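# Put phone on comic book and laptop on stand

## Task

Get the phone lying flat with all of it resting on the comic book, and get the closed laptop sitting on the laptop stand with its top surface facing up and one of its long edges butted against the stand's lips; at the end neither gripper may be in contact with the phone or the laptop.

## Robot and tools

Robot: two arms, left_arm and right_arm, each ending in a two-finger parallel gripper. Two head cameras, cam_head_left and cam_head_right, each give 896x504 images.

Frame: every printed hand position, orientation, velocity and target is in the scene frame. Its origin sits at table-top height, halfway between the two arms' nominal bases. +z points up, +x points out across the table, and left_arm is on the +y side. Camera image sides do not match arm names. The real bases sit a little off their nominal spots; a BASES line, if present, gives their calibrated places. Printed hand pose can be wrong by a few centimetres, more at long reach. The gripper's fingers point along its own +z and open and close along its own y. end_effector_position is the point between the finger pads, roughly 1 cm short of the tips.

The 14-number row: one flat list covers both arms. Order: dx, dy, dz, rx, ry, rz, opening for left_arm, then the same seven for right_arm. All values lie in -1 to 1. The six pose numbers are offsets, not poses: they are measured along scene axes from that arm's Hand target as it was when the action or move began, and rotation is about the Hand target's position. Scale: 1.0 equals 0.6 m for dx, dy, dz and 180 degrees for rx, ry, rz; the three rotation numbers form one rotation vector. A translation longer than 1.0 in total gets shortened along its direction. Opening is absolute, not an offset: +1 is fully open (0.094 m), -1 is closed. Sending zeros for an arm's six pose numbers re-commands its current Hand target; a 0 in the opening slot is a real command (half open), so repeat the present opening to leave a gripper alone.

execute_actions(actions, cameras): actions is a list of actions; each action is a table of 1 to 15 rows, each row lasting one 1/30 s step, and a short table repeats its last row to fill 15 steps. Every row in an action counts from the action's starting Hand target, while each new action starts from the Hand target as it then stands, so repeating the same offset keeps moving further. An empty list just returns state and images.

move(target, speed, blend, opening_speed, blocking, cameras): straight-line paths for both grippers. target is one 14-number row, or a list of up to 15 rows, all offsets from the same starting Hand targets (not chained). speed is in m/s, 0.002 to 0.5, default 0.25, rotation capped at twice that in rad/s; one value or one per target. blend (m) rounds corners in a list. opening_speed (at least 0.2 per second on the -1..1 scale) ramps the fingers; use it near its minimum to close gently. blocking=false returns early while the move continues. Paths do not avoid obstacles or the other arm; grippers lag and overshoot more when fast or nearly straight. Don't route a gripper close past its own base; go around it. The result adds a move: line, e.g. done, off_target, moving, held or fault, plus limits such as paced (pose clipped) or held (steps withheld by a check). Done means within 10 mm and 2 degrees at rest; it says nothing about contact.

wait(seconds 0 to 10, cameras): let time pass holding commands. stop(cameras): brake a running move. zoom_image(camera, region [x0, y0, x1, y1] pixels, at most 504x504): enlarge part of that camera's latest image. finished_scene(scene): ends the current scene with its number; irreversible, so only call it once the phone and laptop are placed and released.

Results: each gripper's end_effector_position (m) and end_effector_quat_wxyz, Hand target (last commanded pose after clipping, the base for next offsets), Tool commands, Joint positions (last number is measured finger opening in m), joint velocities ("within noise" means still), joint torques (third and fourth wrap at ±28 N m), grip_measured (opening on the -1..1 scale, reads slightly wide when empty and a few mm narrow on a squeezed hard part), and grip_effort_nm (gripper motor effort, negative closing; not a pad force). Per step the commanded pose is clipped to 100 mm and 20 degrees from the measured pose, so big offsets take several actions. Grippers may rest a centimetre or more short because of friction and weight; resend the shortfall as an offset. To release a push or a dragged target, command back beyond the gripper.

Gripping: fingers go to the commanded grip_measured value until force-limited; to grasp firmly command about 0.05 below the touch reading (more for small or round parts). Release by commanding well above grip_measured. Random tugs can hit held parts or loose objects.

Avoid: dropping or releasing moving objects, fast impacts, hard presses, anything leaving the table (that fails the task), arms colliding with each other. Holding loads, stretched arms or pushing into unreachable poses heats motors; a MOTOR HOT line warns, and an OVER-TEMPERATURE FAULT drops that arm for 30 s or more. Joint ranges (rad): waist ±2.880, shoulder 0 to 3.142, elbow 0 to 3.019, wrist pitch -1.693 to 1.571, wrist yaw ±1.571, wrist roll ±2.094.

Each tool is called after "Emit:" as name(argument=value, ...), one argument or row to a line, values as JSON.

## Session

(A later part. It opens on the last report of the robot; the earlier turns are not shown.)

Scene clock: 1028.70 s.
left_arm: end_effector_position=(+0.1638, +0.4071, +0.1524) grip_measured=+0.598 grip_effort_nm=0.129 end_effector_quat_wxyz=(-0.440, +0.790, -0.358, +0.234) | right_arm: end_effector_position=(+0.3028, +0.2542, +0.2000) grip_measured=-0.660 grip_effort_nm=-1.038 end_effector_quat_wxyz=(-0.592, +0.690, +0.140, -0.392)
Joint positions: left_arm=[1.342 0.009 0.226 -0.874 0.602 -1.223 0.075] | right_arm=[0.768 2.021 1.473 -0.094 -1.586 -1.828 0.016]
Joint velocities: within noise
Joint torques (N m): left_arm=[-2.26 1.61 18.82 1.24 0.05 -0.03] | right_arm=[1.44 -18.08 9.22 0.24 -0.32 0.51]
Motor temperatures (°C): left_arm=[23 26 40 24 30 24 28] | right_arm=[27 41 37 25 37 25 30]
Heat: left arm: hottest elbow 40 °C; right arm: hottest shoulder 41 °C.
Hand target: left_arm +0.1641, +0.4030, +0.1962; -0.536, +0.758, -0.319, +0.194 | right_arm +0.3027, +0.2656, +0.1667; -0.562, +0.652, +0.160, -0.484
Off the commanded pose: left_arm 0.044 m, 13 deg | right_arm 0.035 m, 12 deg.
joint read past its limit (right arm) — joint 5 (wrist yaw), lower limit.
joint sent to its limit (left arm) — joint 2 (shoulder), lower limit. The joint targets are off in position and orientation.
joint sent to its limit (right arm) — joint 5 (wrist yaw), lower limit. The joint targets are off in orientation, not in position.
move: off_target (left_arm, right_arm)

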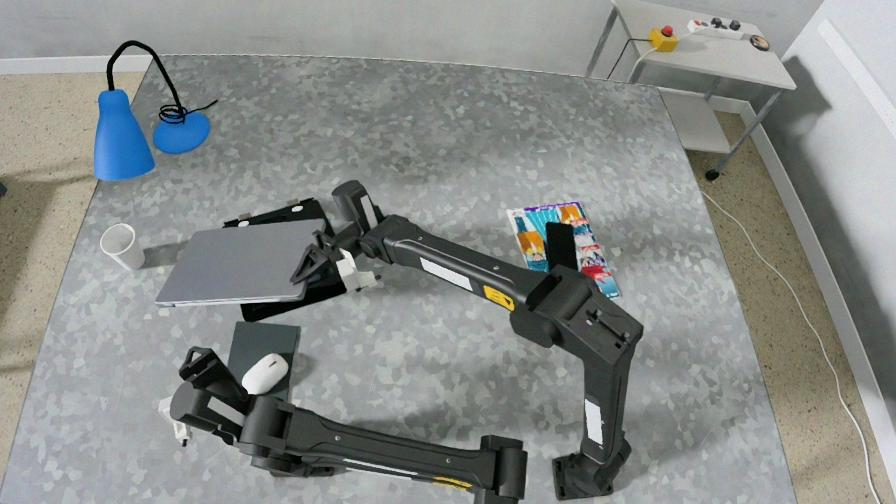

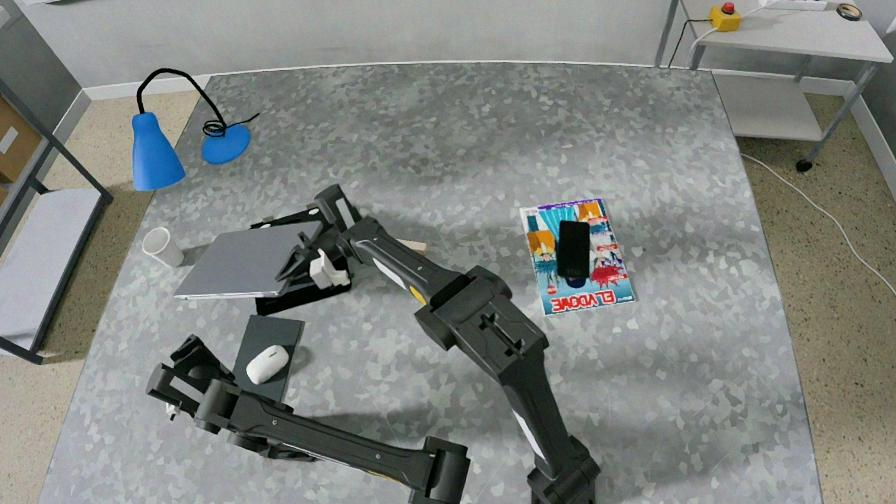

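Emit:
move(
  target=[0.113,-0.03,-0.03,0,0,0,0.6,0.0,0,0.04,0,0,0,-1],
  speed=0.12,
)

Emit:
zoom_image(
  camera="cam_head_left",
  region=[100, 190, 340, 400],
)

Emit:
zoom_image(
  camera="cam_head_right",
  region=[130, 190, 370, 400],
)

Scene clock: 1034.83 s.
left_arm: end_effector_position=(+0.2274, +0.3869, +0.1811) grip_measured=+0.598 grip_effort_nm=0.129 end_effector_quat_wxyz=(-0.537, +0.759, -0.317, +0.188) | right_arm: end_effector_position=(+0.3044, +0.2558, +0.2039) grip_measured=-0.660 grip_effort_nm=-1.038 end_effector_quat_wxyz=(-0.586, +0.692, +0.130, -0.402)
Joint positions: left_arm=[0.246 0.048 0.193 -0.564 -0.523 -1.731 0.075] | right_arm=[0.768 2.021 1.484 -0.103 -1.586 -1.795 0.016]
Joint velocities: within noise
Joint torques (N m): left_arm=[-3.19 3.78 11.11 2.43 -0.3 0.01] | right_arm=[1.44 -20.72 9.5 0.21 -0.32 0.51]
Motor temperatures (°C): left_arm=[23 26 40 24 30 24 28] | right_arm=[27 41 38 25 36 25 30]
Heat: left arm: hottest elbow 40 °C; right arm: hottest shoulder 41 °C.
Hand target: left_arm +0.2319, +0.3851, +0.1781; -0.536, +0.758, -0.319, +0.193 | right_arm +0.3027, +0.2656, +0.1907; -0.562, +0.652, +0.160, -0.484
Off the commanded pose: left_arm 0.006 m, 1 deg | right_arm 0.017 m, 11 deg.
joint read past its limit (right arm) — joint 5 (wrist yaw), lower limit.
joint sent to its limit (right arm) — joint 5 (wrist yaw), lower limit. The joint targets are off in orientation, not in position.
move: off_target (right_arm)

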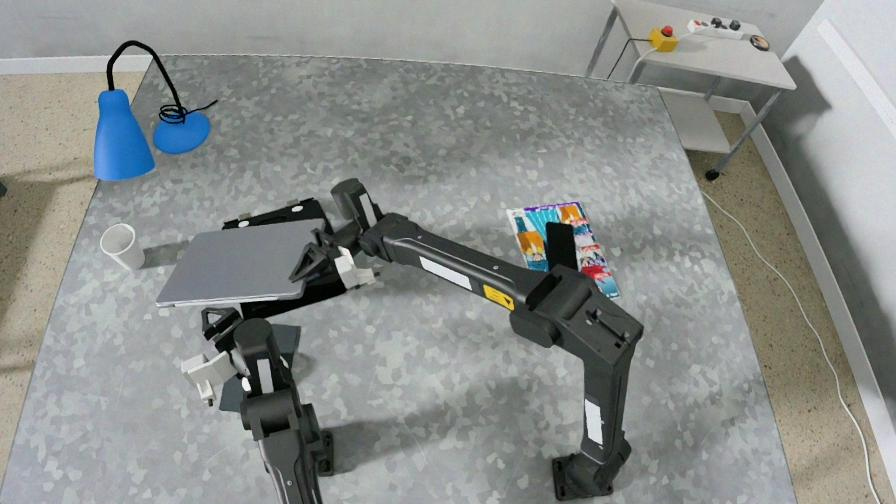

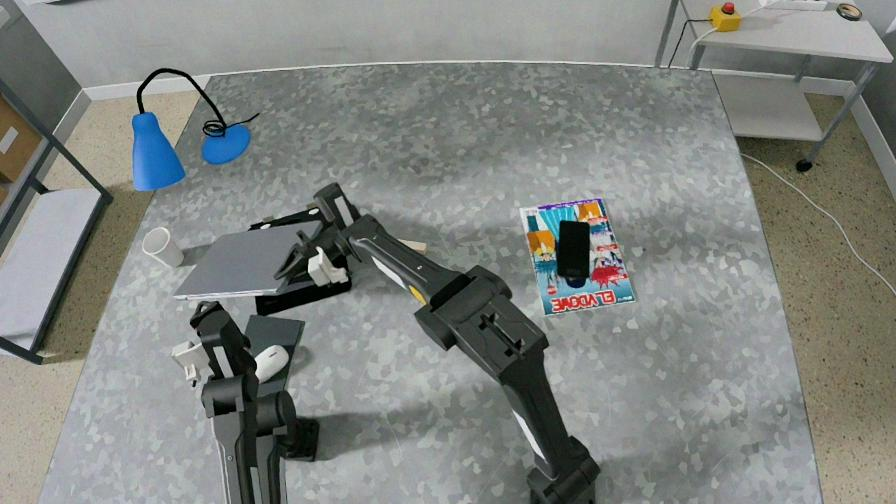

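Scaled by 2.100.

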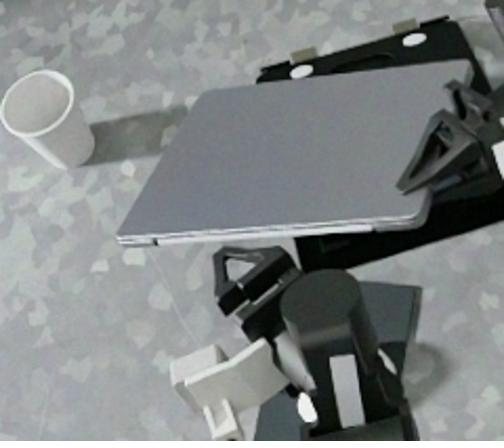

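Scaled by 2.100.

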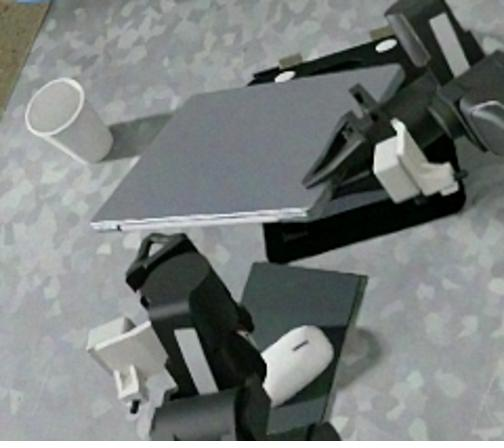

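Emit:
move(
  target=[
    [0,0,0.03,0,0,0,0.9,0.0,0,0.0,0,0,0,-1],
    [0.07,0.04,0.01,0,0,0,0.9,0.0,0,0.0,0,0,0,-1],
  ],
  speed=0.08,
)

Emit:
zoom_image(
  camera="cam_head_left",
  region=[100, 190, 340, 400],
)

Emit:
zoom_image(
  camera="cam_head_right",
  region=[130, 190, 370, 400],
)

Scene clock: 1043.57 s.
left_arm: end_effector_position=(+0.2679, +0.4024, +0.1664) grip_measured=+0.898 grip_effort_nm=0.129 end_effector_quat_wxyz=(-0.523, +0.764, -0.328, +0.187) | right_arm: end_effector_position=(+0.3044, +0.2558, +0.2039) grip_measured=-0.660 grip_effort_nm=-1.038 end_effector_quat_wxyz=(-0.586, +0.692, +0.130, -0.402)
Joint positions: left_arm=[0.299 0.369 0.193 -0.264 -0.454 -1.711 0.089] | right_arm=[0.768 2.021 1.484 -0.103 -1.586 -1.795 0.016]
Joint velocities: within noise
Joint torques (N m): left_arm=[0.32 0.26 14.31 2.36 -0.04 0.16] | right_arm=[1.38 -20.72 9.5 0.23 -0.32 0.51]
Motor temperatures (°C): left_arm=[23 26 40 24 29 24 28] | right_arm=[27 42 39 25 35 25 30]
Heat: left arm: hottest elbow 40 °C; right arm: hottest shoulder 42 °C.
Hand target: left_arm +0.2739, +0.4091, +0.1841; -0.536, +0.758, -0.318, +0.194 | right_arm +0.3027, +0.2656, +0.1907; -0.562, +0.652, +0.160, -0.484
Off the commanded pose: left_arm 0.020 m, 2 deg | right_arm 0.017 m, 11 deg.
joint read past its limit (right arm) — joint 5 (wrist yaw), lower limit.
joint sent to its limit (right arm) — joint 5 (wrist yaw), lower limit. The joint targets are off in orientation, not in position.
move: off_target (left_arm, right_arm)

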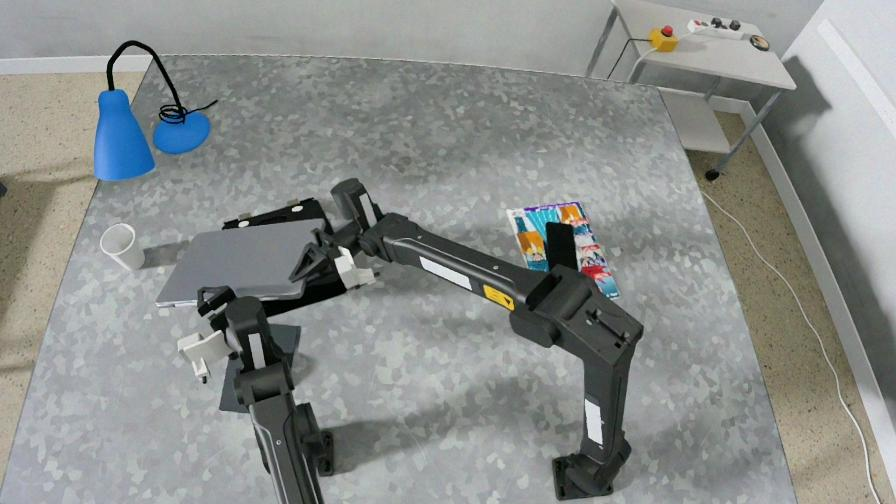

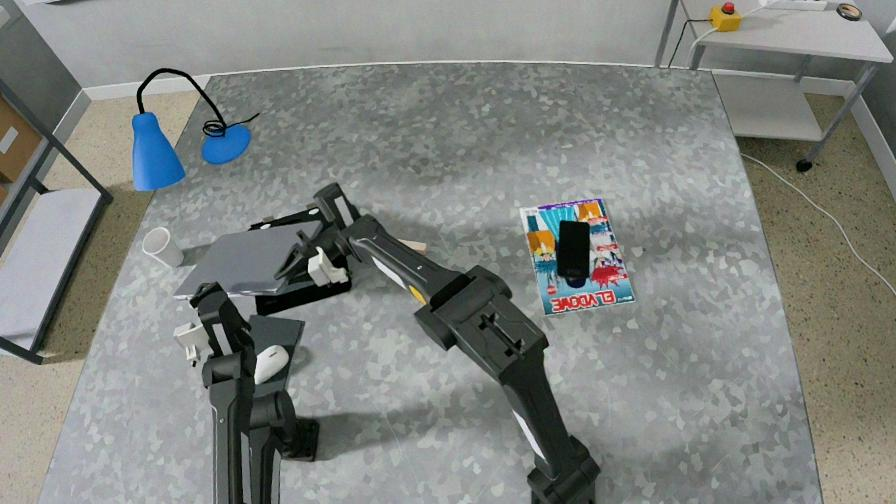

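Scaled by 2.100.

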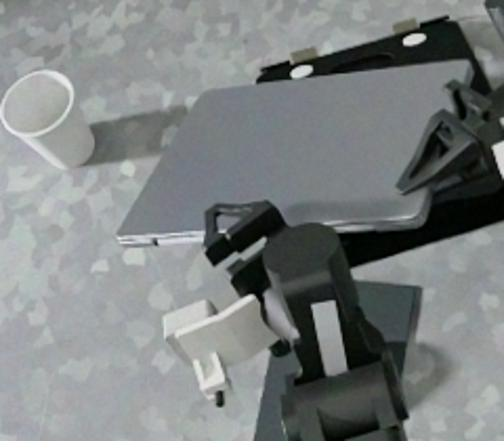

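Scaled by 2.100.

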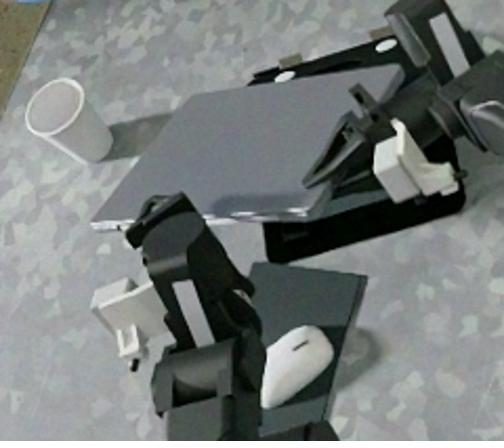

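Emit:
move(
  target=[
    [0.05,0.03,0.01,0,0,0,0.9,0.0,0,0.0,0,0,0,-1],
  ],
  speed=0.08,
)

Emit:
move(
  target=[
    [0.0,0,0,0,0,0,-1,0.0,0,0.0,0,0,0,-1],
  ],
  opening_speed=0.6,
)

Emit:
zoom_image(
  camera="cam_head_left",
  region=[100, 190, 340, 400],
)

Emit:
zoom_image(
  camera="cam_head_right",
  region=[130, 190, 370, 400],
)

Scene clock: 1048.53 s.
left_arm: end_effector_position=(+0.2830, +0.4130, +0.1465) grip_measured=+0.898 grip_effort_nm=0.129 end_effector_quat_wxyz=(-0.509, +0.772, -0.339, +0.172) | right_arm: end_effector_position=(+0.3044, +0.2558, +0.2039) grip_measured=-0.660 grip_effort_nm=-1.038 end_effector_quat_wxyz=(-0.586, +0.692, +0.130, -0.402)
Joint positions: left_arm=[0.332 0.544 0.193 -0.131 -0.423 -1.696 0.089] | right_arm=[0.768 2.021 1.484 -0.103 -1.586 -1.795 0.016]
Joint velocities: within noise
Joint torques (N m): left_arm=[-1.08 -0.44 18.37 2.89 0.01 0.14] | right_arm=[1.49 -20.72 9.5 0.2 -0.32 0.52]
Motor temperatures (°C): left_arm=[23 26 40 24 29 24 28] | right_arm=[27 43 40 25 35 25 30]
Heat: left arm: hottest elbow 40 °C; right arm: hottest shoulder 43 °C.
Hand target: left_arm +0.3039, +0.4271, +0.1901; -0.536, +0.758, -0.319, +0.194 | right_arm +0.3027, +0.2656, +0.1907; -0.562, +0.652, +0.160, -0.484
Off the commanded pose: left_arm 0.050 m, 5 deg | right_arm 0.017 m, 11 deg.
joint read past its limit (right arm) — joint 5 (wrist yaw), lower limit.
joint sent to its limit (right arm) — joint 5 (wrist yaw), lower limit. The joint targets are off in orientation, not in position.
move: off_target (left_arm, right_arm)

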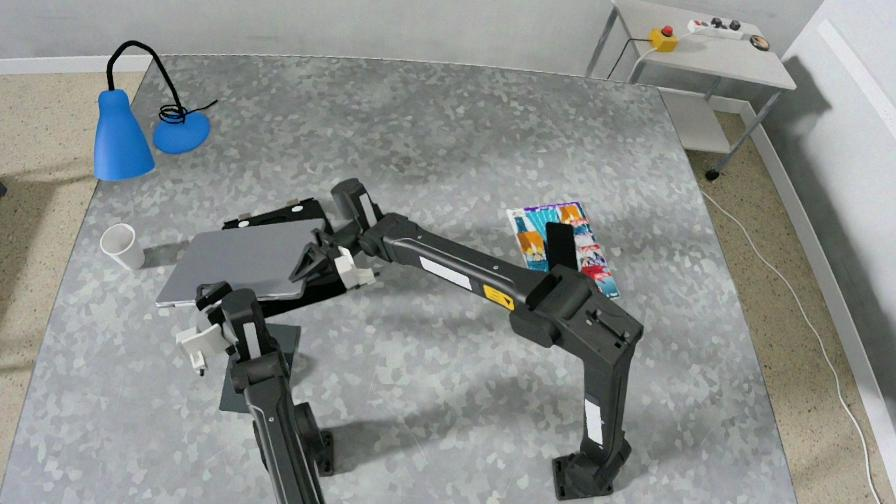

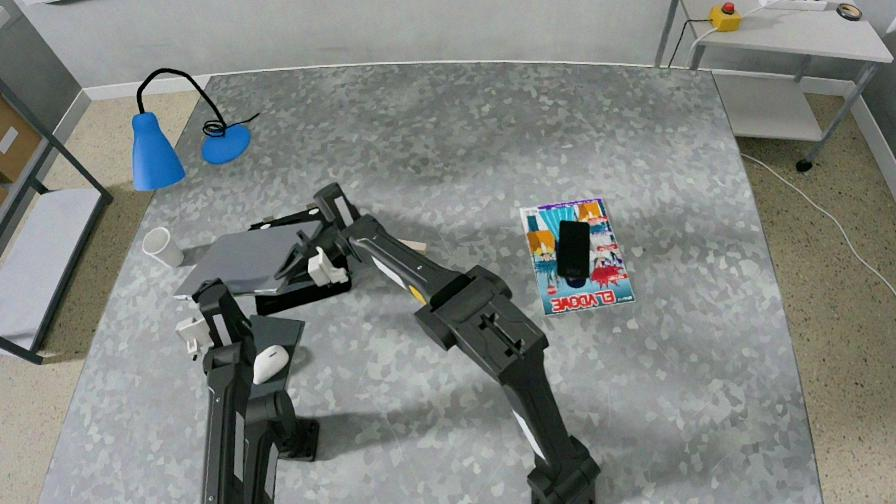

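Scene clock: 1051.90 s.
left_arm: end_effector_position=(+0.2899, +0.4174, +0.1618) grip_measured=-0.656 grip_effort_nm=-1.009 end_effector_quat_wxyz=(-0.522, +0.765, -0.331, +0.181) | right_arm: end_effector_position=(+0.3044, +0.2558, +0.2039) grip_measured=-0.660 grip_effort_nm=-1.038 end_effector_quat_wxyz=(-0.586, +0.692, +0.130, -0.402)
Joint positions: left_arm=[0.339 0.555 0.215 -0.101 -0.422 -1.688 0.016] | right_arm=[0.768 2.021 1.484 -0.103 -1.586 -1.795 0.016]
Joint velocities: within noise
Joint torques (N m): left_arm=[-0.09 1.03 16.77 2.18 0.07 0.11] | right_arm=[1.44 -20.66 9.47 0.21 -0.32 0.51]
Motor temperatures (°C): left_arm=[23 26 40 24 29 24 28] | right_arm=[26 43 40 25 34 25 30]
Heat: left arm: hottest elbow 40 °C; right arm: hottest shoulder 43 °C.
Hand target: left_arm +0.3038, +0.4272, +0.1902; -0.536, +0.758, -0.318, +0.193 | right_arm +0.3027, +0.2656, +0.1907; -0.562, +0.652, +0.160, -0.484
Off the commanded pose: left_arm 0.033 m, 3 deg | right_arm 0.017 m, 11 deg.
joint read past its limit (right arm) — joint 5 (wrist yaw), lower limit.
joint sent to its limit (right arm) — joint 5 (wrist yaw), lower limit. The joint targets are off in orientation, not in position.
move: off_target (left_arm, right_arm)

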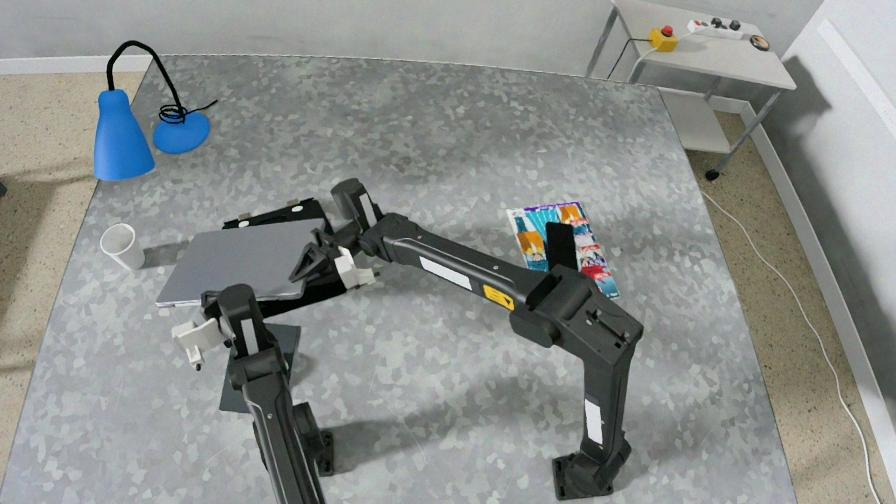

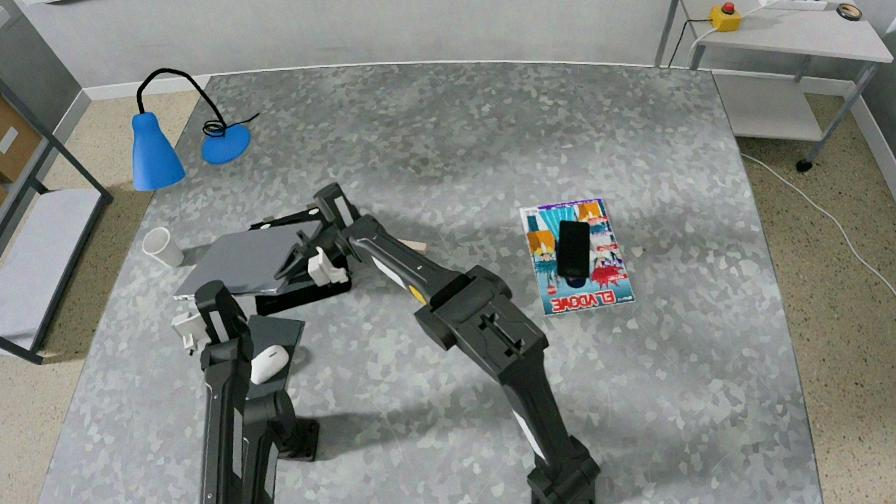

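Scaled by 2.100.

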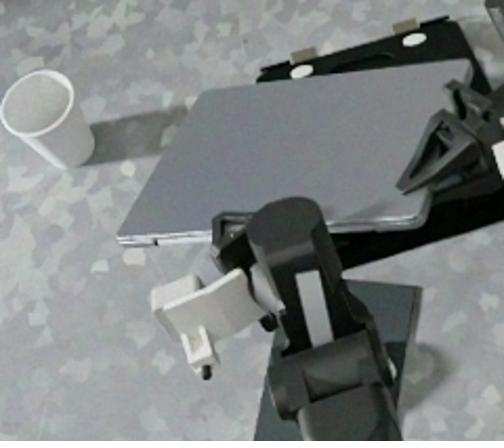

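Scaled by 2.100.

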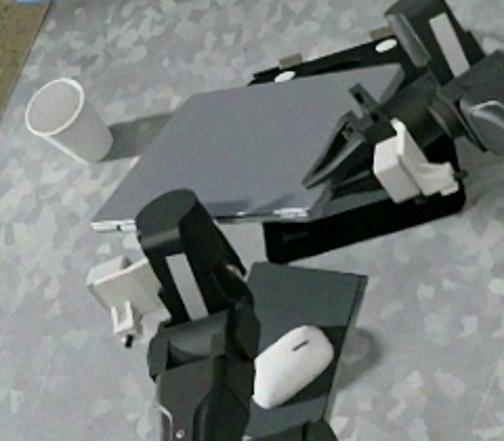

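Emit:
move(
  target=[
    [0,0,0.03,0,0,0,-1,0.0,-0.02,0.01,0,0,0,-0.3],
  ],
  opening_speed=0.3,
  speed=0.06,
)

Emit:
zoom_image(
  camera="cam_head_left",
  region=[140, 180, 440, 340],
)

Scene clock: 1059.13 s.
left_arm: end_effector_position=(+0.2918, +0.4173, +0.1677) grip_measured=-0.656 grip_effort_nm=-1.009 end_effector_quat_wxyz=(-0.519, +0.761, -0.351, +0.167) | right_arm: end_effector_position=(+0.3056, +0.2550, +0.2036) grip_measured=-0.302 grip_effort_nm=0.066 end_effector_quat_wxyz=(-0.579, +0.694, +0.116, -0.411)
Joint positions: left_arm=[0.339 0.555 0.243 -0.148 -0.417 -1.648 0.016] | right_arm=[0.766 2.021 1.484 -0.107 -1.586 -1.762 0.033]
Joint velocities: within noise
Joint torques (N m): left_arm=[0.03 -1.44 18.06 1.39 -0.07 -0.3] | right_arm=[0.73 -23.24 6.94 0.7 -0.33 0.26]
Motor temperatures (°C): left_arm=[23 26 41 24 29 24 28] | right_arm=[26 43 41 25 34 25 30]
Heat: left arm: hottest elbow 41 °C; right arm: hottest shoulder 43 °C.
Hand target: left_arm +0.3039, +0.4271, +0.2081; -0.536, +0.758, -0.318, +0.194 | right_arm +0.3026, +0.2537, +0.1967; -0.562, +0.652, +0.160, -0.484
Off the commanded pose: left_arm 0.043 m, 5 deg | right_arm 0.008 m, 11 deg.
joint read past its limit (right arm) — joint 5 (wrist yaw), lower limit.
joint sent to its limit (right arm) — joint 5 (wrist yaw), lower limit. The joint targets are off in orientation, not in position.
move: off_target (left_arm, right_arm)

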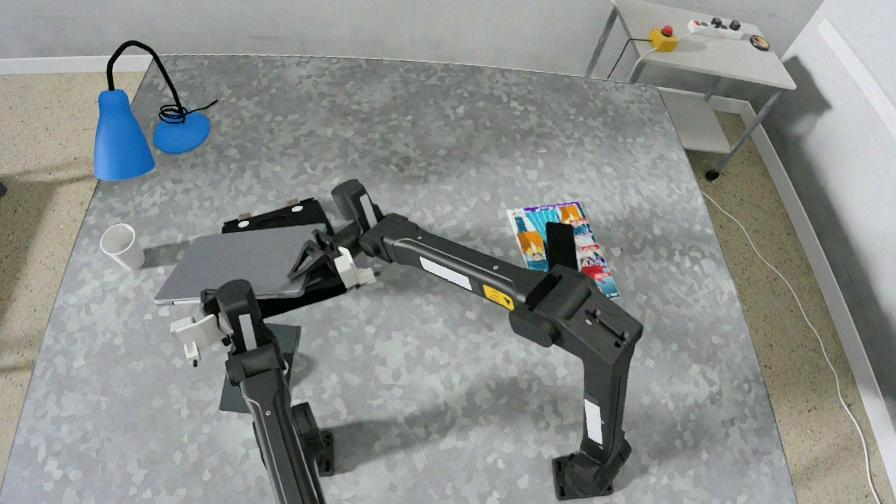

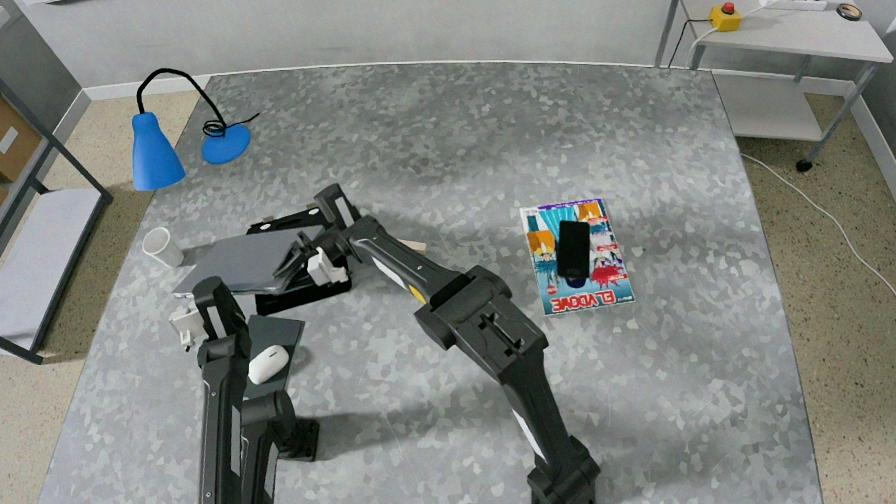

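Scaled by 1.680.

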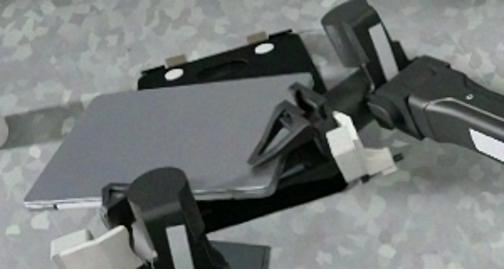

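Emit:
move(
  target=[
    [0,0,0,0,0,0,-1,0.12,-0.15,0.03,0,0,0,-0.3],
    [0,0,0,0,0,0,-1,-0.08,-0.14,0.05,-0.12,-0.115,-0.46,0.6],
  ],
  speed=0.15,
)

Emit:
zoom_image(
  camera="cam_head_left",
  region=[140, 180, 440, 340],
)

Emit:
zoom_image(
  camera="cam_head_right",
  region=[140, 180, 440, 340],
)

Scene clock: 1072.67 s.
left_arm: end_effector_position=(+0.2919, +0.4171, +0.1680) grip_measured=-0.656 grip_effort_nm=-1.009 end_effector_quat_wxyz=(-0.519, +0.759, -0.355, +0.166) | right_arm: end_effector_position=(+0.2629, +0.1722, +0.2273) grip_measured=+0.598 grip_effort_nm=0.066 end_effector_quat_wxyz=(-0.585, +0.746, -0.302, +0.103)
Joint positions: left_arm=[0.339 0.553 0.243 -0.149 -0.415 -1.639 0.016] | right_arm=[1.028 1.369 0.77 0.3 0.02 -1.355 0.075]
Joint velocities: within noise
Joint torques (N m): left_arm=[-0.44 -1.26 17.99 1.36 -0.1 -0.32] | right_arm=[1.32 -14.33 7.27 1.21 0.08 0.29]
Motor temperatures (°C): left_arm=[23 26 43 24 29 24 29] | right_arm=[26 43 39 25 33 25 29]
Heat: left arm: hottest elbow 43 °C; right arm: hottest shoulder 43 °C.
Hand target: left_arm +0.3038, +0.4271, +0.2080; -0.536, +0.758, -0.319, +0.193 | right_arm +0.2547, +0.1696, +0.2268; -0.583, +0.748, -0.302, +0.098
Off the commanded pose: left_arm 0.043 m, 6 deg | right_arm 0.009 m, 1 deg.
move: off_target (left_arm)

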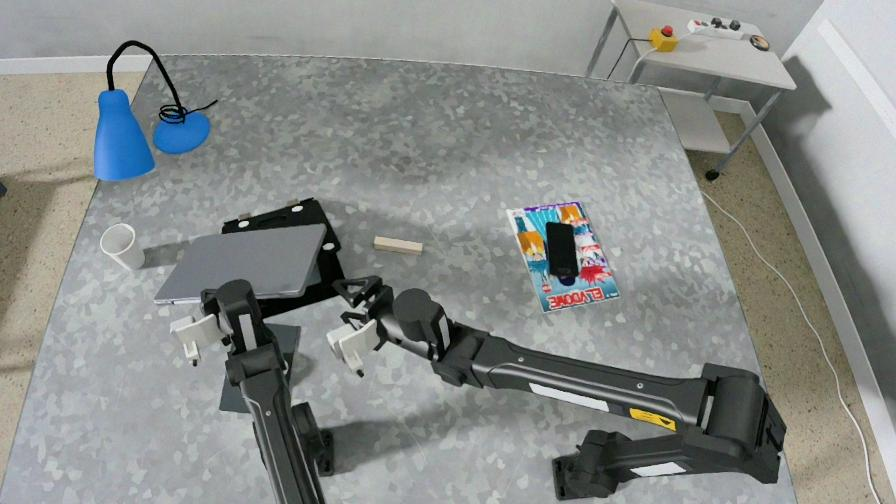

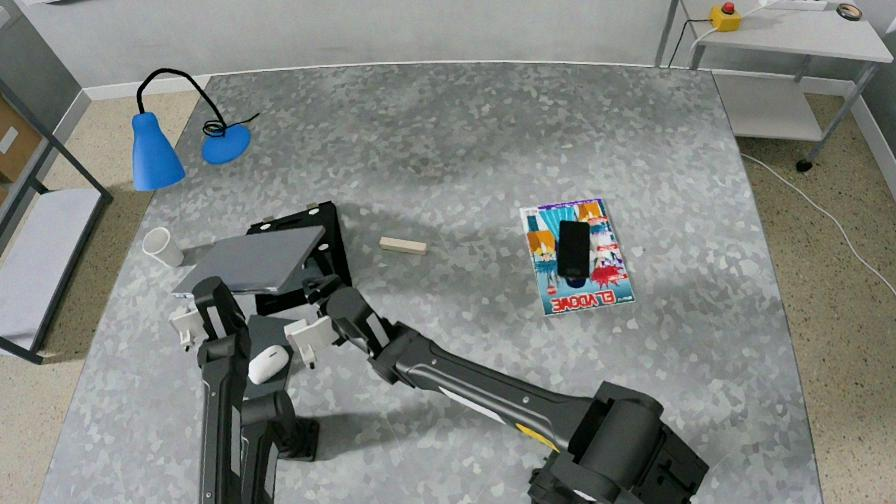

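Scaled by 1.680.

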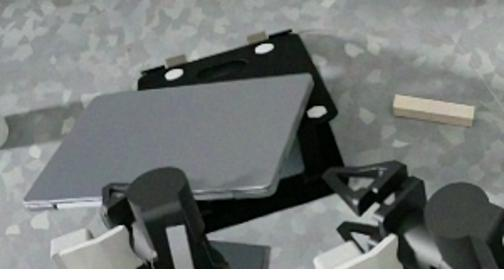

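Scaled by 1.680.

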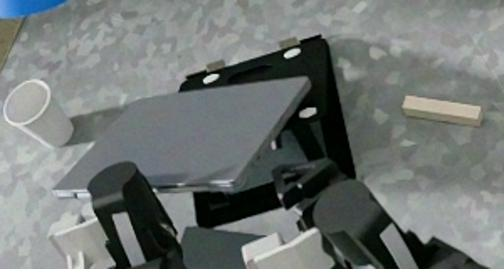

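Emit:
move(
  target=[
    [0,0,0,0,0,0,-1,0.02,0.11,-0.04,0,0,0,0.8],
  ],
  speed=0.12,
)

Emit:
zoom_image(
  camera="cam_head_left",
  region=[140, 180, 440, 340],
)

Emit:
zoom_image(
  camera="cam_head_right",
  region=[140, 180, 440, 340],
)

Scene clock: 1078.07 s.
left_arm: end_effector_position=(+0.2919, +0.4171, +0.1680) grip_measured=-0.656 grip_effort_nm=-1.004 end_effector_quat_wxyz=(-0.519, +0.759, -0.355, +0.166) | right_arm: end_effector_position=(+0.2613, +0.2117, +0.1831) grip_measured=+0.799 grip_effort_nm=0.061 end_effector_quat_wxyz=(-0.562, +0.761, -0.307, +0.100)
Joint positions: left_arm=[0.339 0.553 0.243 -0.149 -0.415 -1.639 0.016] | right_arm=[1.078 1.523 0.833 0.334 0.068 -1.339 0.084]
Joint velocities: within noise
Joint torques (N m): left_arm=[-0.44 -1.67 17.87 1.61 -0.11 -0.4] | right_arm=[1.32 -12.45 11.89 2.17 0.08 0.28]
Motor temperatures (°C): left_arm=[23 26 44 24 29 24 29] | right_arm=[26 42 39 25 33 24 29]
Heat: left arm: hottest elbow 44 °C; right arm: hottest shoulder 42 °C.
Hand target: left_arm +0.3038, +0.4271, +0.2080; -0.536, +0.758, -0.319, +0.193 | right_arm +0.2666, +0.2357, +0.2027; -0.583, +0.748, -0.302, +0.098
Off the commanded pose: left_arm 0.043 m, 6 deg | right_arm 0.031 m, 3 deg.
move: off_target (left_arm, right_arm)

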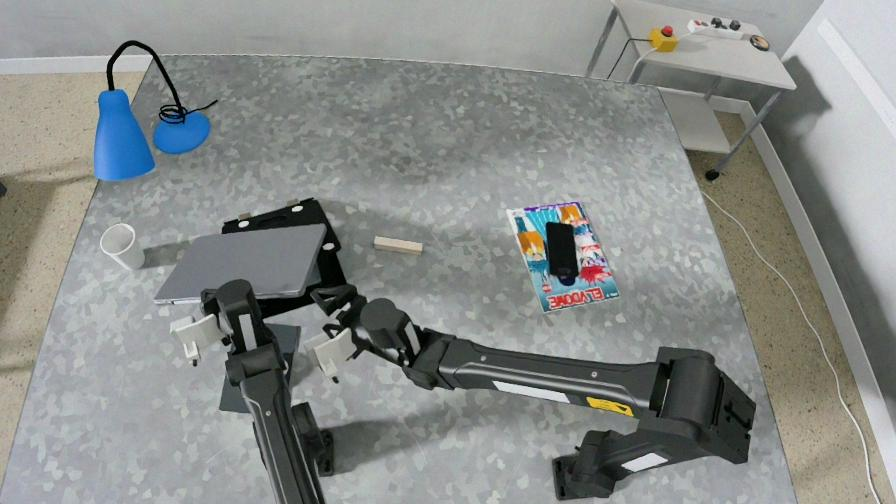

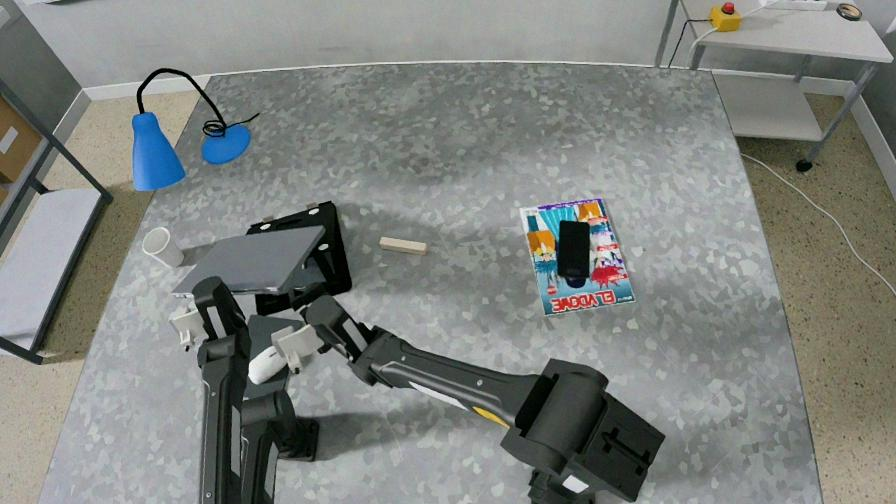

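Scaled by 1.680.

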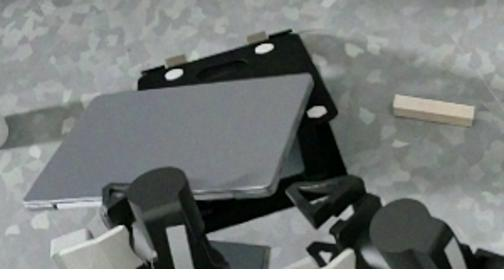

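Scaled by 1.680.

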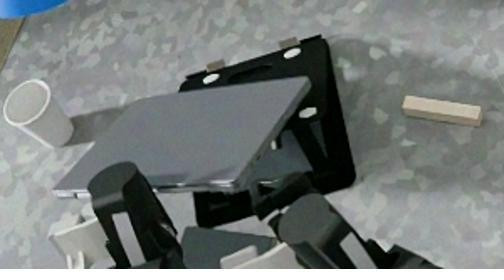

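Emit:
move(
  target=[
    [0,0,0,0,0,0,-1,0.0,0.0,0.05,0,0,0,0.95],
    [0,0,0,0,0,0,-1,0.04,0.09,0.03,0,0,0,0.95],
  ],
  speed=0.12,
)

Emit:
zoom_image(
  camera="cam_head_left",
  region=[140, 180, 440, 340],
)

Emit:
zoom_image(
  camera="cam_head_right",
  region=[140, 180, 440, 340],
)

Scene clock: 1082.07 s.
left_arm: end_effector_position=(+0.2919, +0.4171, +0.1680) grip_measured=-0.656 grip_effort_nm=-1.004 end_effector_quat_wxyz=(-0.519, +0.759, -0.355, +0.166) | right_arm: end_effector_position=(+0.2663, +0.2208, +0.1959) grip_measured=+0.949 grip_effort_nm=0.061 end_effector_quat_wxyz=(-0.560, +0.763, -0.308, +0.100)
Joint positions: left_arm=[0.339 0.553 0.243 -0.149 -0.415 -1.639 0.016] | right_arm=[1.078 1.522 0.879 0.281 0.069 -1.339 0.092]
Joint velocities: within noise
Joint torques (N m): left_arm=[0.44 -2.2 17.84 1.57 -0.09 -0.34] | right_arm=[0.5 -15.15 7.53 1.51 0.01 0.23]
Motor temperatures (°C): left_arm=[23 26 44 24 29 24 29] | right_arm=[26 42 40 25 33 24 29]
Heat: left arm: hottest elbow 44 °C; right arm: hottest shoulder 42 °C.
Hand target: left_arm +0.3038, +0.4271, +0.2080; -0.536, +0.758, -0.319, +0.193 | right_arm +0.2653, +0.2190, +0.1922; -0.557, +0.765, -0.308, +0.100 (not the last commanded pose)
Off the commanded pose: left_arm 0.043 m, 6 deg | right_arm 0.077 m, 3 deg.
move: held (right_arm; a check stopped the path), off_target (left_arm); path passed 1 of 2 targets; limits=held
pose unreachable (right arm): on one or more control steps of this call, first in action 0 (counted from 0), this arm could not follow its commanded pose, so it was not sent that pose on those steps. It may still have moved: this result reports where it is.
cause: moving toward the commanded pose would bring a part of the arm too close to another arm (this arm's wrist camera and the left arm's wrist (the part past joint 4)).

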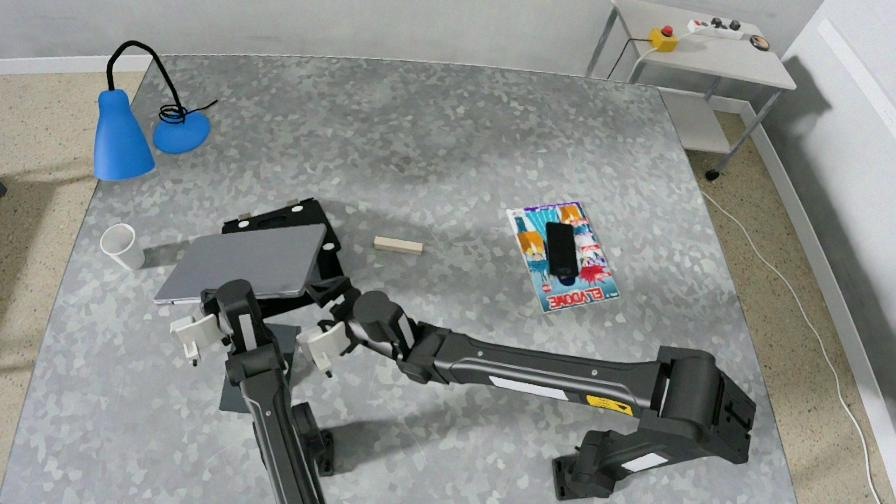

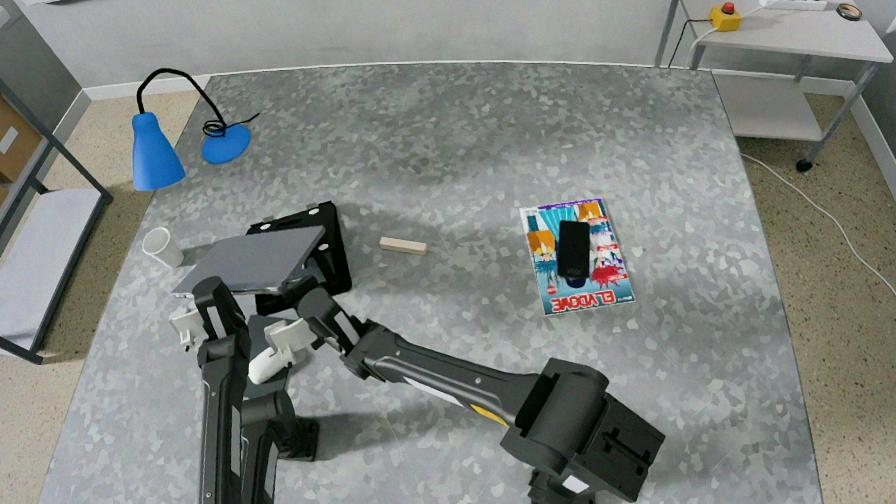

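Scaled by 1.680.

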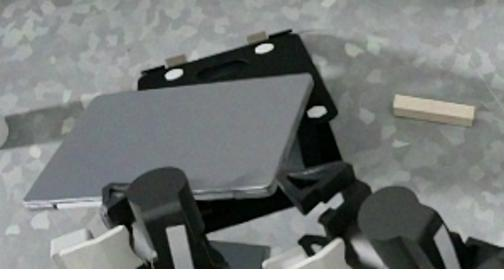

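Scaled by 1.680.

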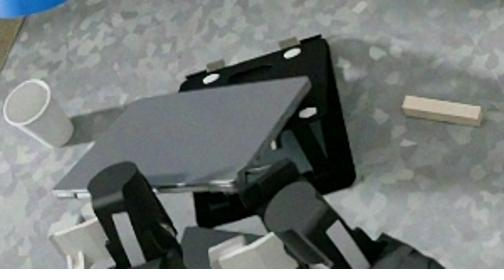

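Emit:
move(
  target=[
    [0,0,0,0,0,0,-1,0.06,-0.09,0.04,0,0,0,0.9],
    [0,0,0,0,0,0,-1,0.12,-0.06,0.04,0.06,0.06,0.235,0.9],
    [0,0,0,0,0,0,-1,0.1,0.08,0.03,0.06,0.06,0.235,0.9],
  ],
  speed=0.12,
)

Emit:
zoom_image(
  camera="cam_head_left",
  region=[140, 180, 440, 340],
)

Emit:
zoom_image(
  camera="cam_head_right",
  region=[140, 180, 440, 340],
)

Scene clock: 1092.87 s.
left_arm: end_effector_position=(+0.2919, +0.4171, +0.1680) grip_measured=-0.656 grip_effort_nm=-1.009 end_effector_quat_wxyz=(-0.519, +0.759, -0.355, +0.166) | right_arm: end_effector_position=(+0.3142, +0.2483, +0.1976) grip_measured=+0.901 grip_effort_nm=-0.085 end_effector_quat_wxyz=(-0.580, +0.782, -0.083, -0.214)
Joint positions: left_arm=[0.339 0.553 0.243 -0.149 -0.415 -1.639 0.016] | right_arm=[0.796 1.787 1.185 0.169 -0.974 -1.477 0.089]
Joint velocities: within noise
Joint torques (N m): left_arm=[-0.32 -1.61 17.99 1.29 -0.11 -0.37] | right_arm=[1.08 -17.49 12.22 1.77 -0.15 0.28]
Motor temperatures (°C): left_arm=[23 26 45 24 29 24 29] | right_arm=[26 41 40 25 32 24 28]
Heat: left arm: hottest elbow 45 °C; right arm: hottest shoulder 41 °C.
Hand target: left_arm +0.3038, +0.4271, +0.2080; -0.536, +0.758, -0.319, +0.193 | right_arm +0.3253, +0.2670, +0.2101; -0.593, +0.775, -0.070, -0.207
Off the commanded pose: left_arm 0.043 m, 6 deg | right_arm 0.025 m, 2 deg.
move: off_target (left_arm, right_arm)

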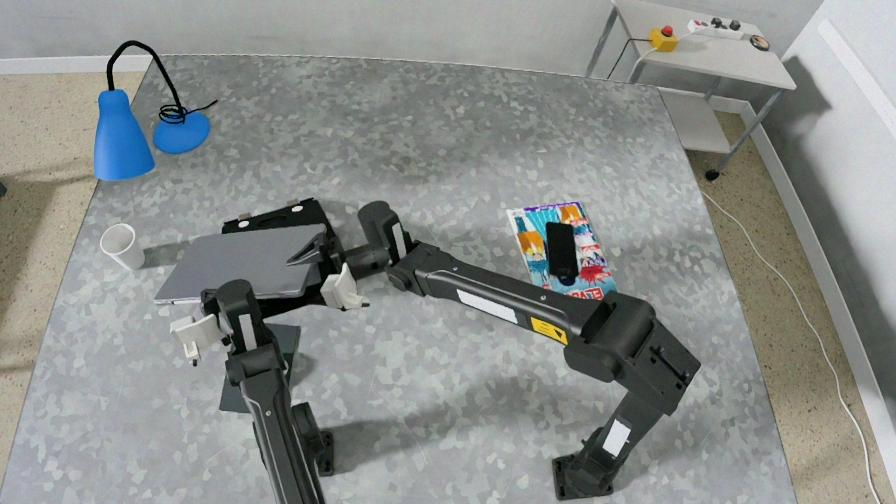

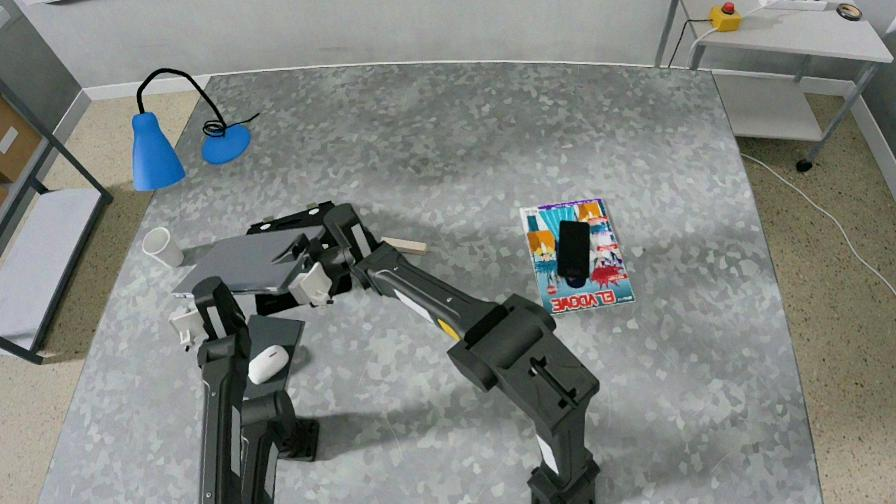

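Scaled by 1.680.

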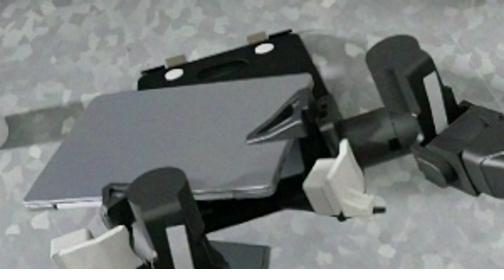

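Scaled by 1.680.

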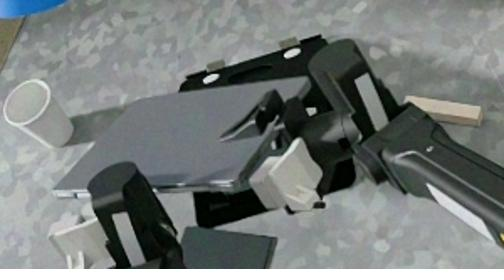

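Emit:
move(
  target=[
    [0,0,0,0,0,0,-1,0,0,0,0,0,0,-1],
    [0,0,0.06,0,0,0,-1,0,0,0.04,0,0,0,-1],
    [-0.03,-0.1,0.06,0,0,0.067,-1,0.028,-0.08,0.05,0,0,0.067,-1],
  ],
  speed=0.1,
  opening_speed=0.8,
)

Emit:
zoom_image(
  camera="cam_head_left",
  region=[140, 180, 440, 340],
)

Emit:
zoom_image(
  camera="cam_head_right",
  region=[140, 180, 440, 340],
)

Scene clock: 1101.23 s.
left_arm: end_effector_position=(+0.2625, +0.3688, +0.1726) grip_measured=-0.656 grip_effort_nm=-1.004 end_effector_quat_wxyz=(-0.528, +0.794, -0.288, +0.087) | right_arm: end_effector_position=(+0.3236, +0.2113, +0.2079) grip_measured=-0.657 grip_effort_nm=-1.038 end_effector_quat_wxyz=(-0.549, +0.786, -0.012, -0.284)
Joint positions: left_arm=[-0.086 0.545 0.322 -0.6 -0.948 -2.107 0.016] | right_arm=[0.711 1.809 1.311 -0.273 -1.225 -1.818 0.016]
Joint velocities: within noise
Joint torques (N m): left_arm=[-2.37 -2.67 22.27 1.46 -1.75 0.08] | right_arm=[-0.32 -20.6 13.12 0.58 -1.04 0.11]
Motor temperatures (°C): left_arm=[23 25 46 24 29 24 29] | right_arm=[26 41 41 25 32 24 29]
Heat: left arm: hottest elbow 46 °C; right arm: hottest shoulder 41 °C.
Hand target: left_arm +0.2859, +0.3671, +0.2442; -0.553, +0.787, -0.237, +0.136 | right_arm +0.3420, +0.2190, +0.2400; -0.568, +0.779, +0.012, -0.268
Off the commanded pose: left_arm 0.075 m, 9 deg | right_arm 0.038 m, 4 deg.
joint sent to its limit (left arm) — joint 6 (wrist roll), lower limit. The joint targets are off in position, not in orientation.
move: off_target (left_arm, right_arm)

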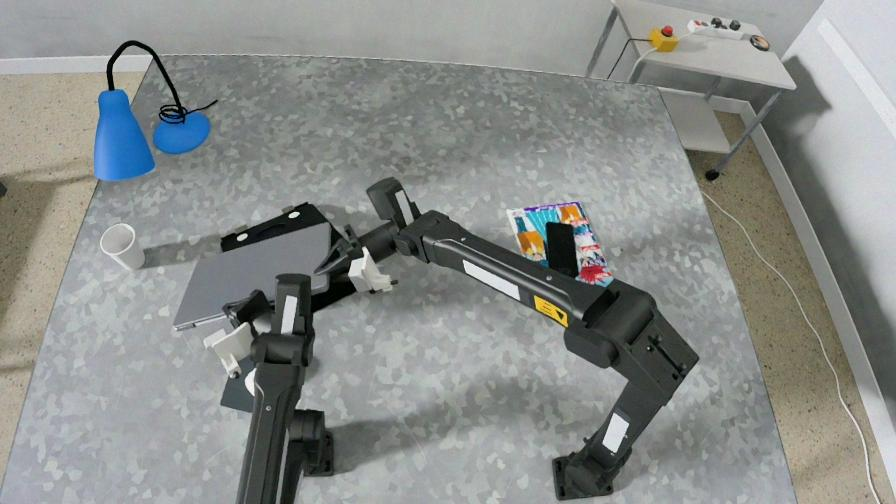

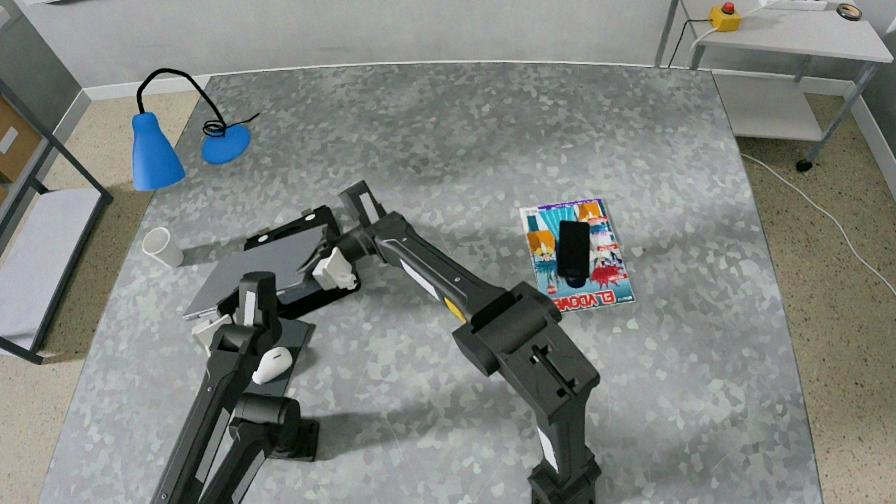

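Scaled by 1.680.

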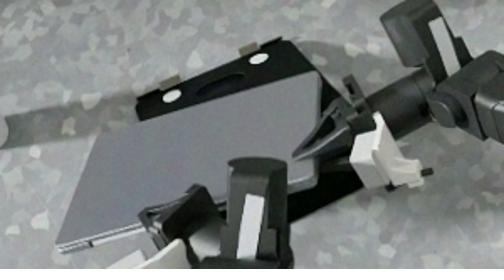

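Scaled by 1.680.

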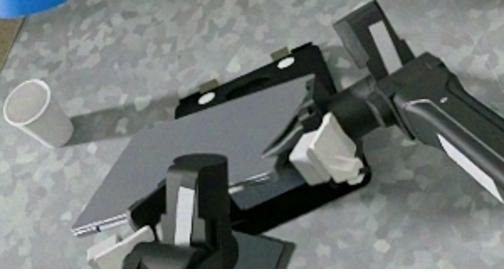

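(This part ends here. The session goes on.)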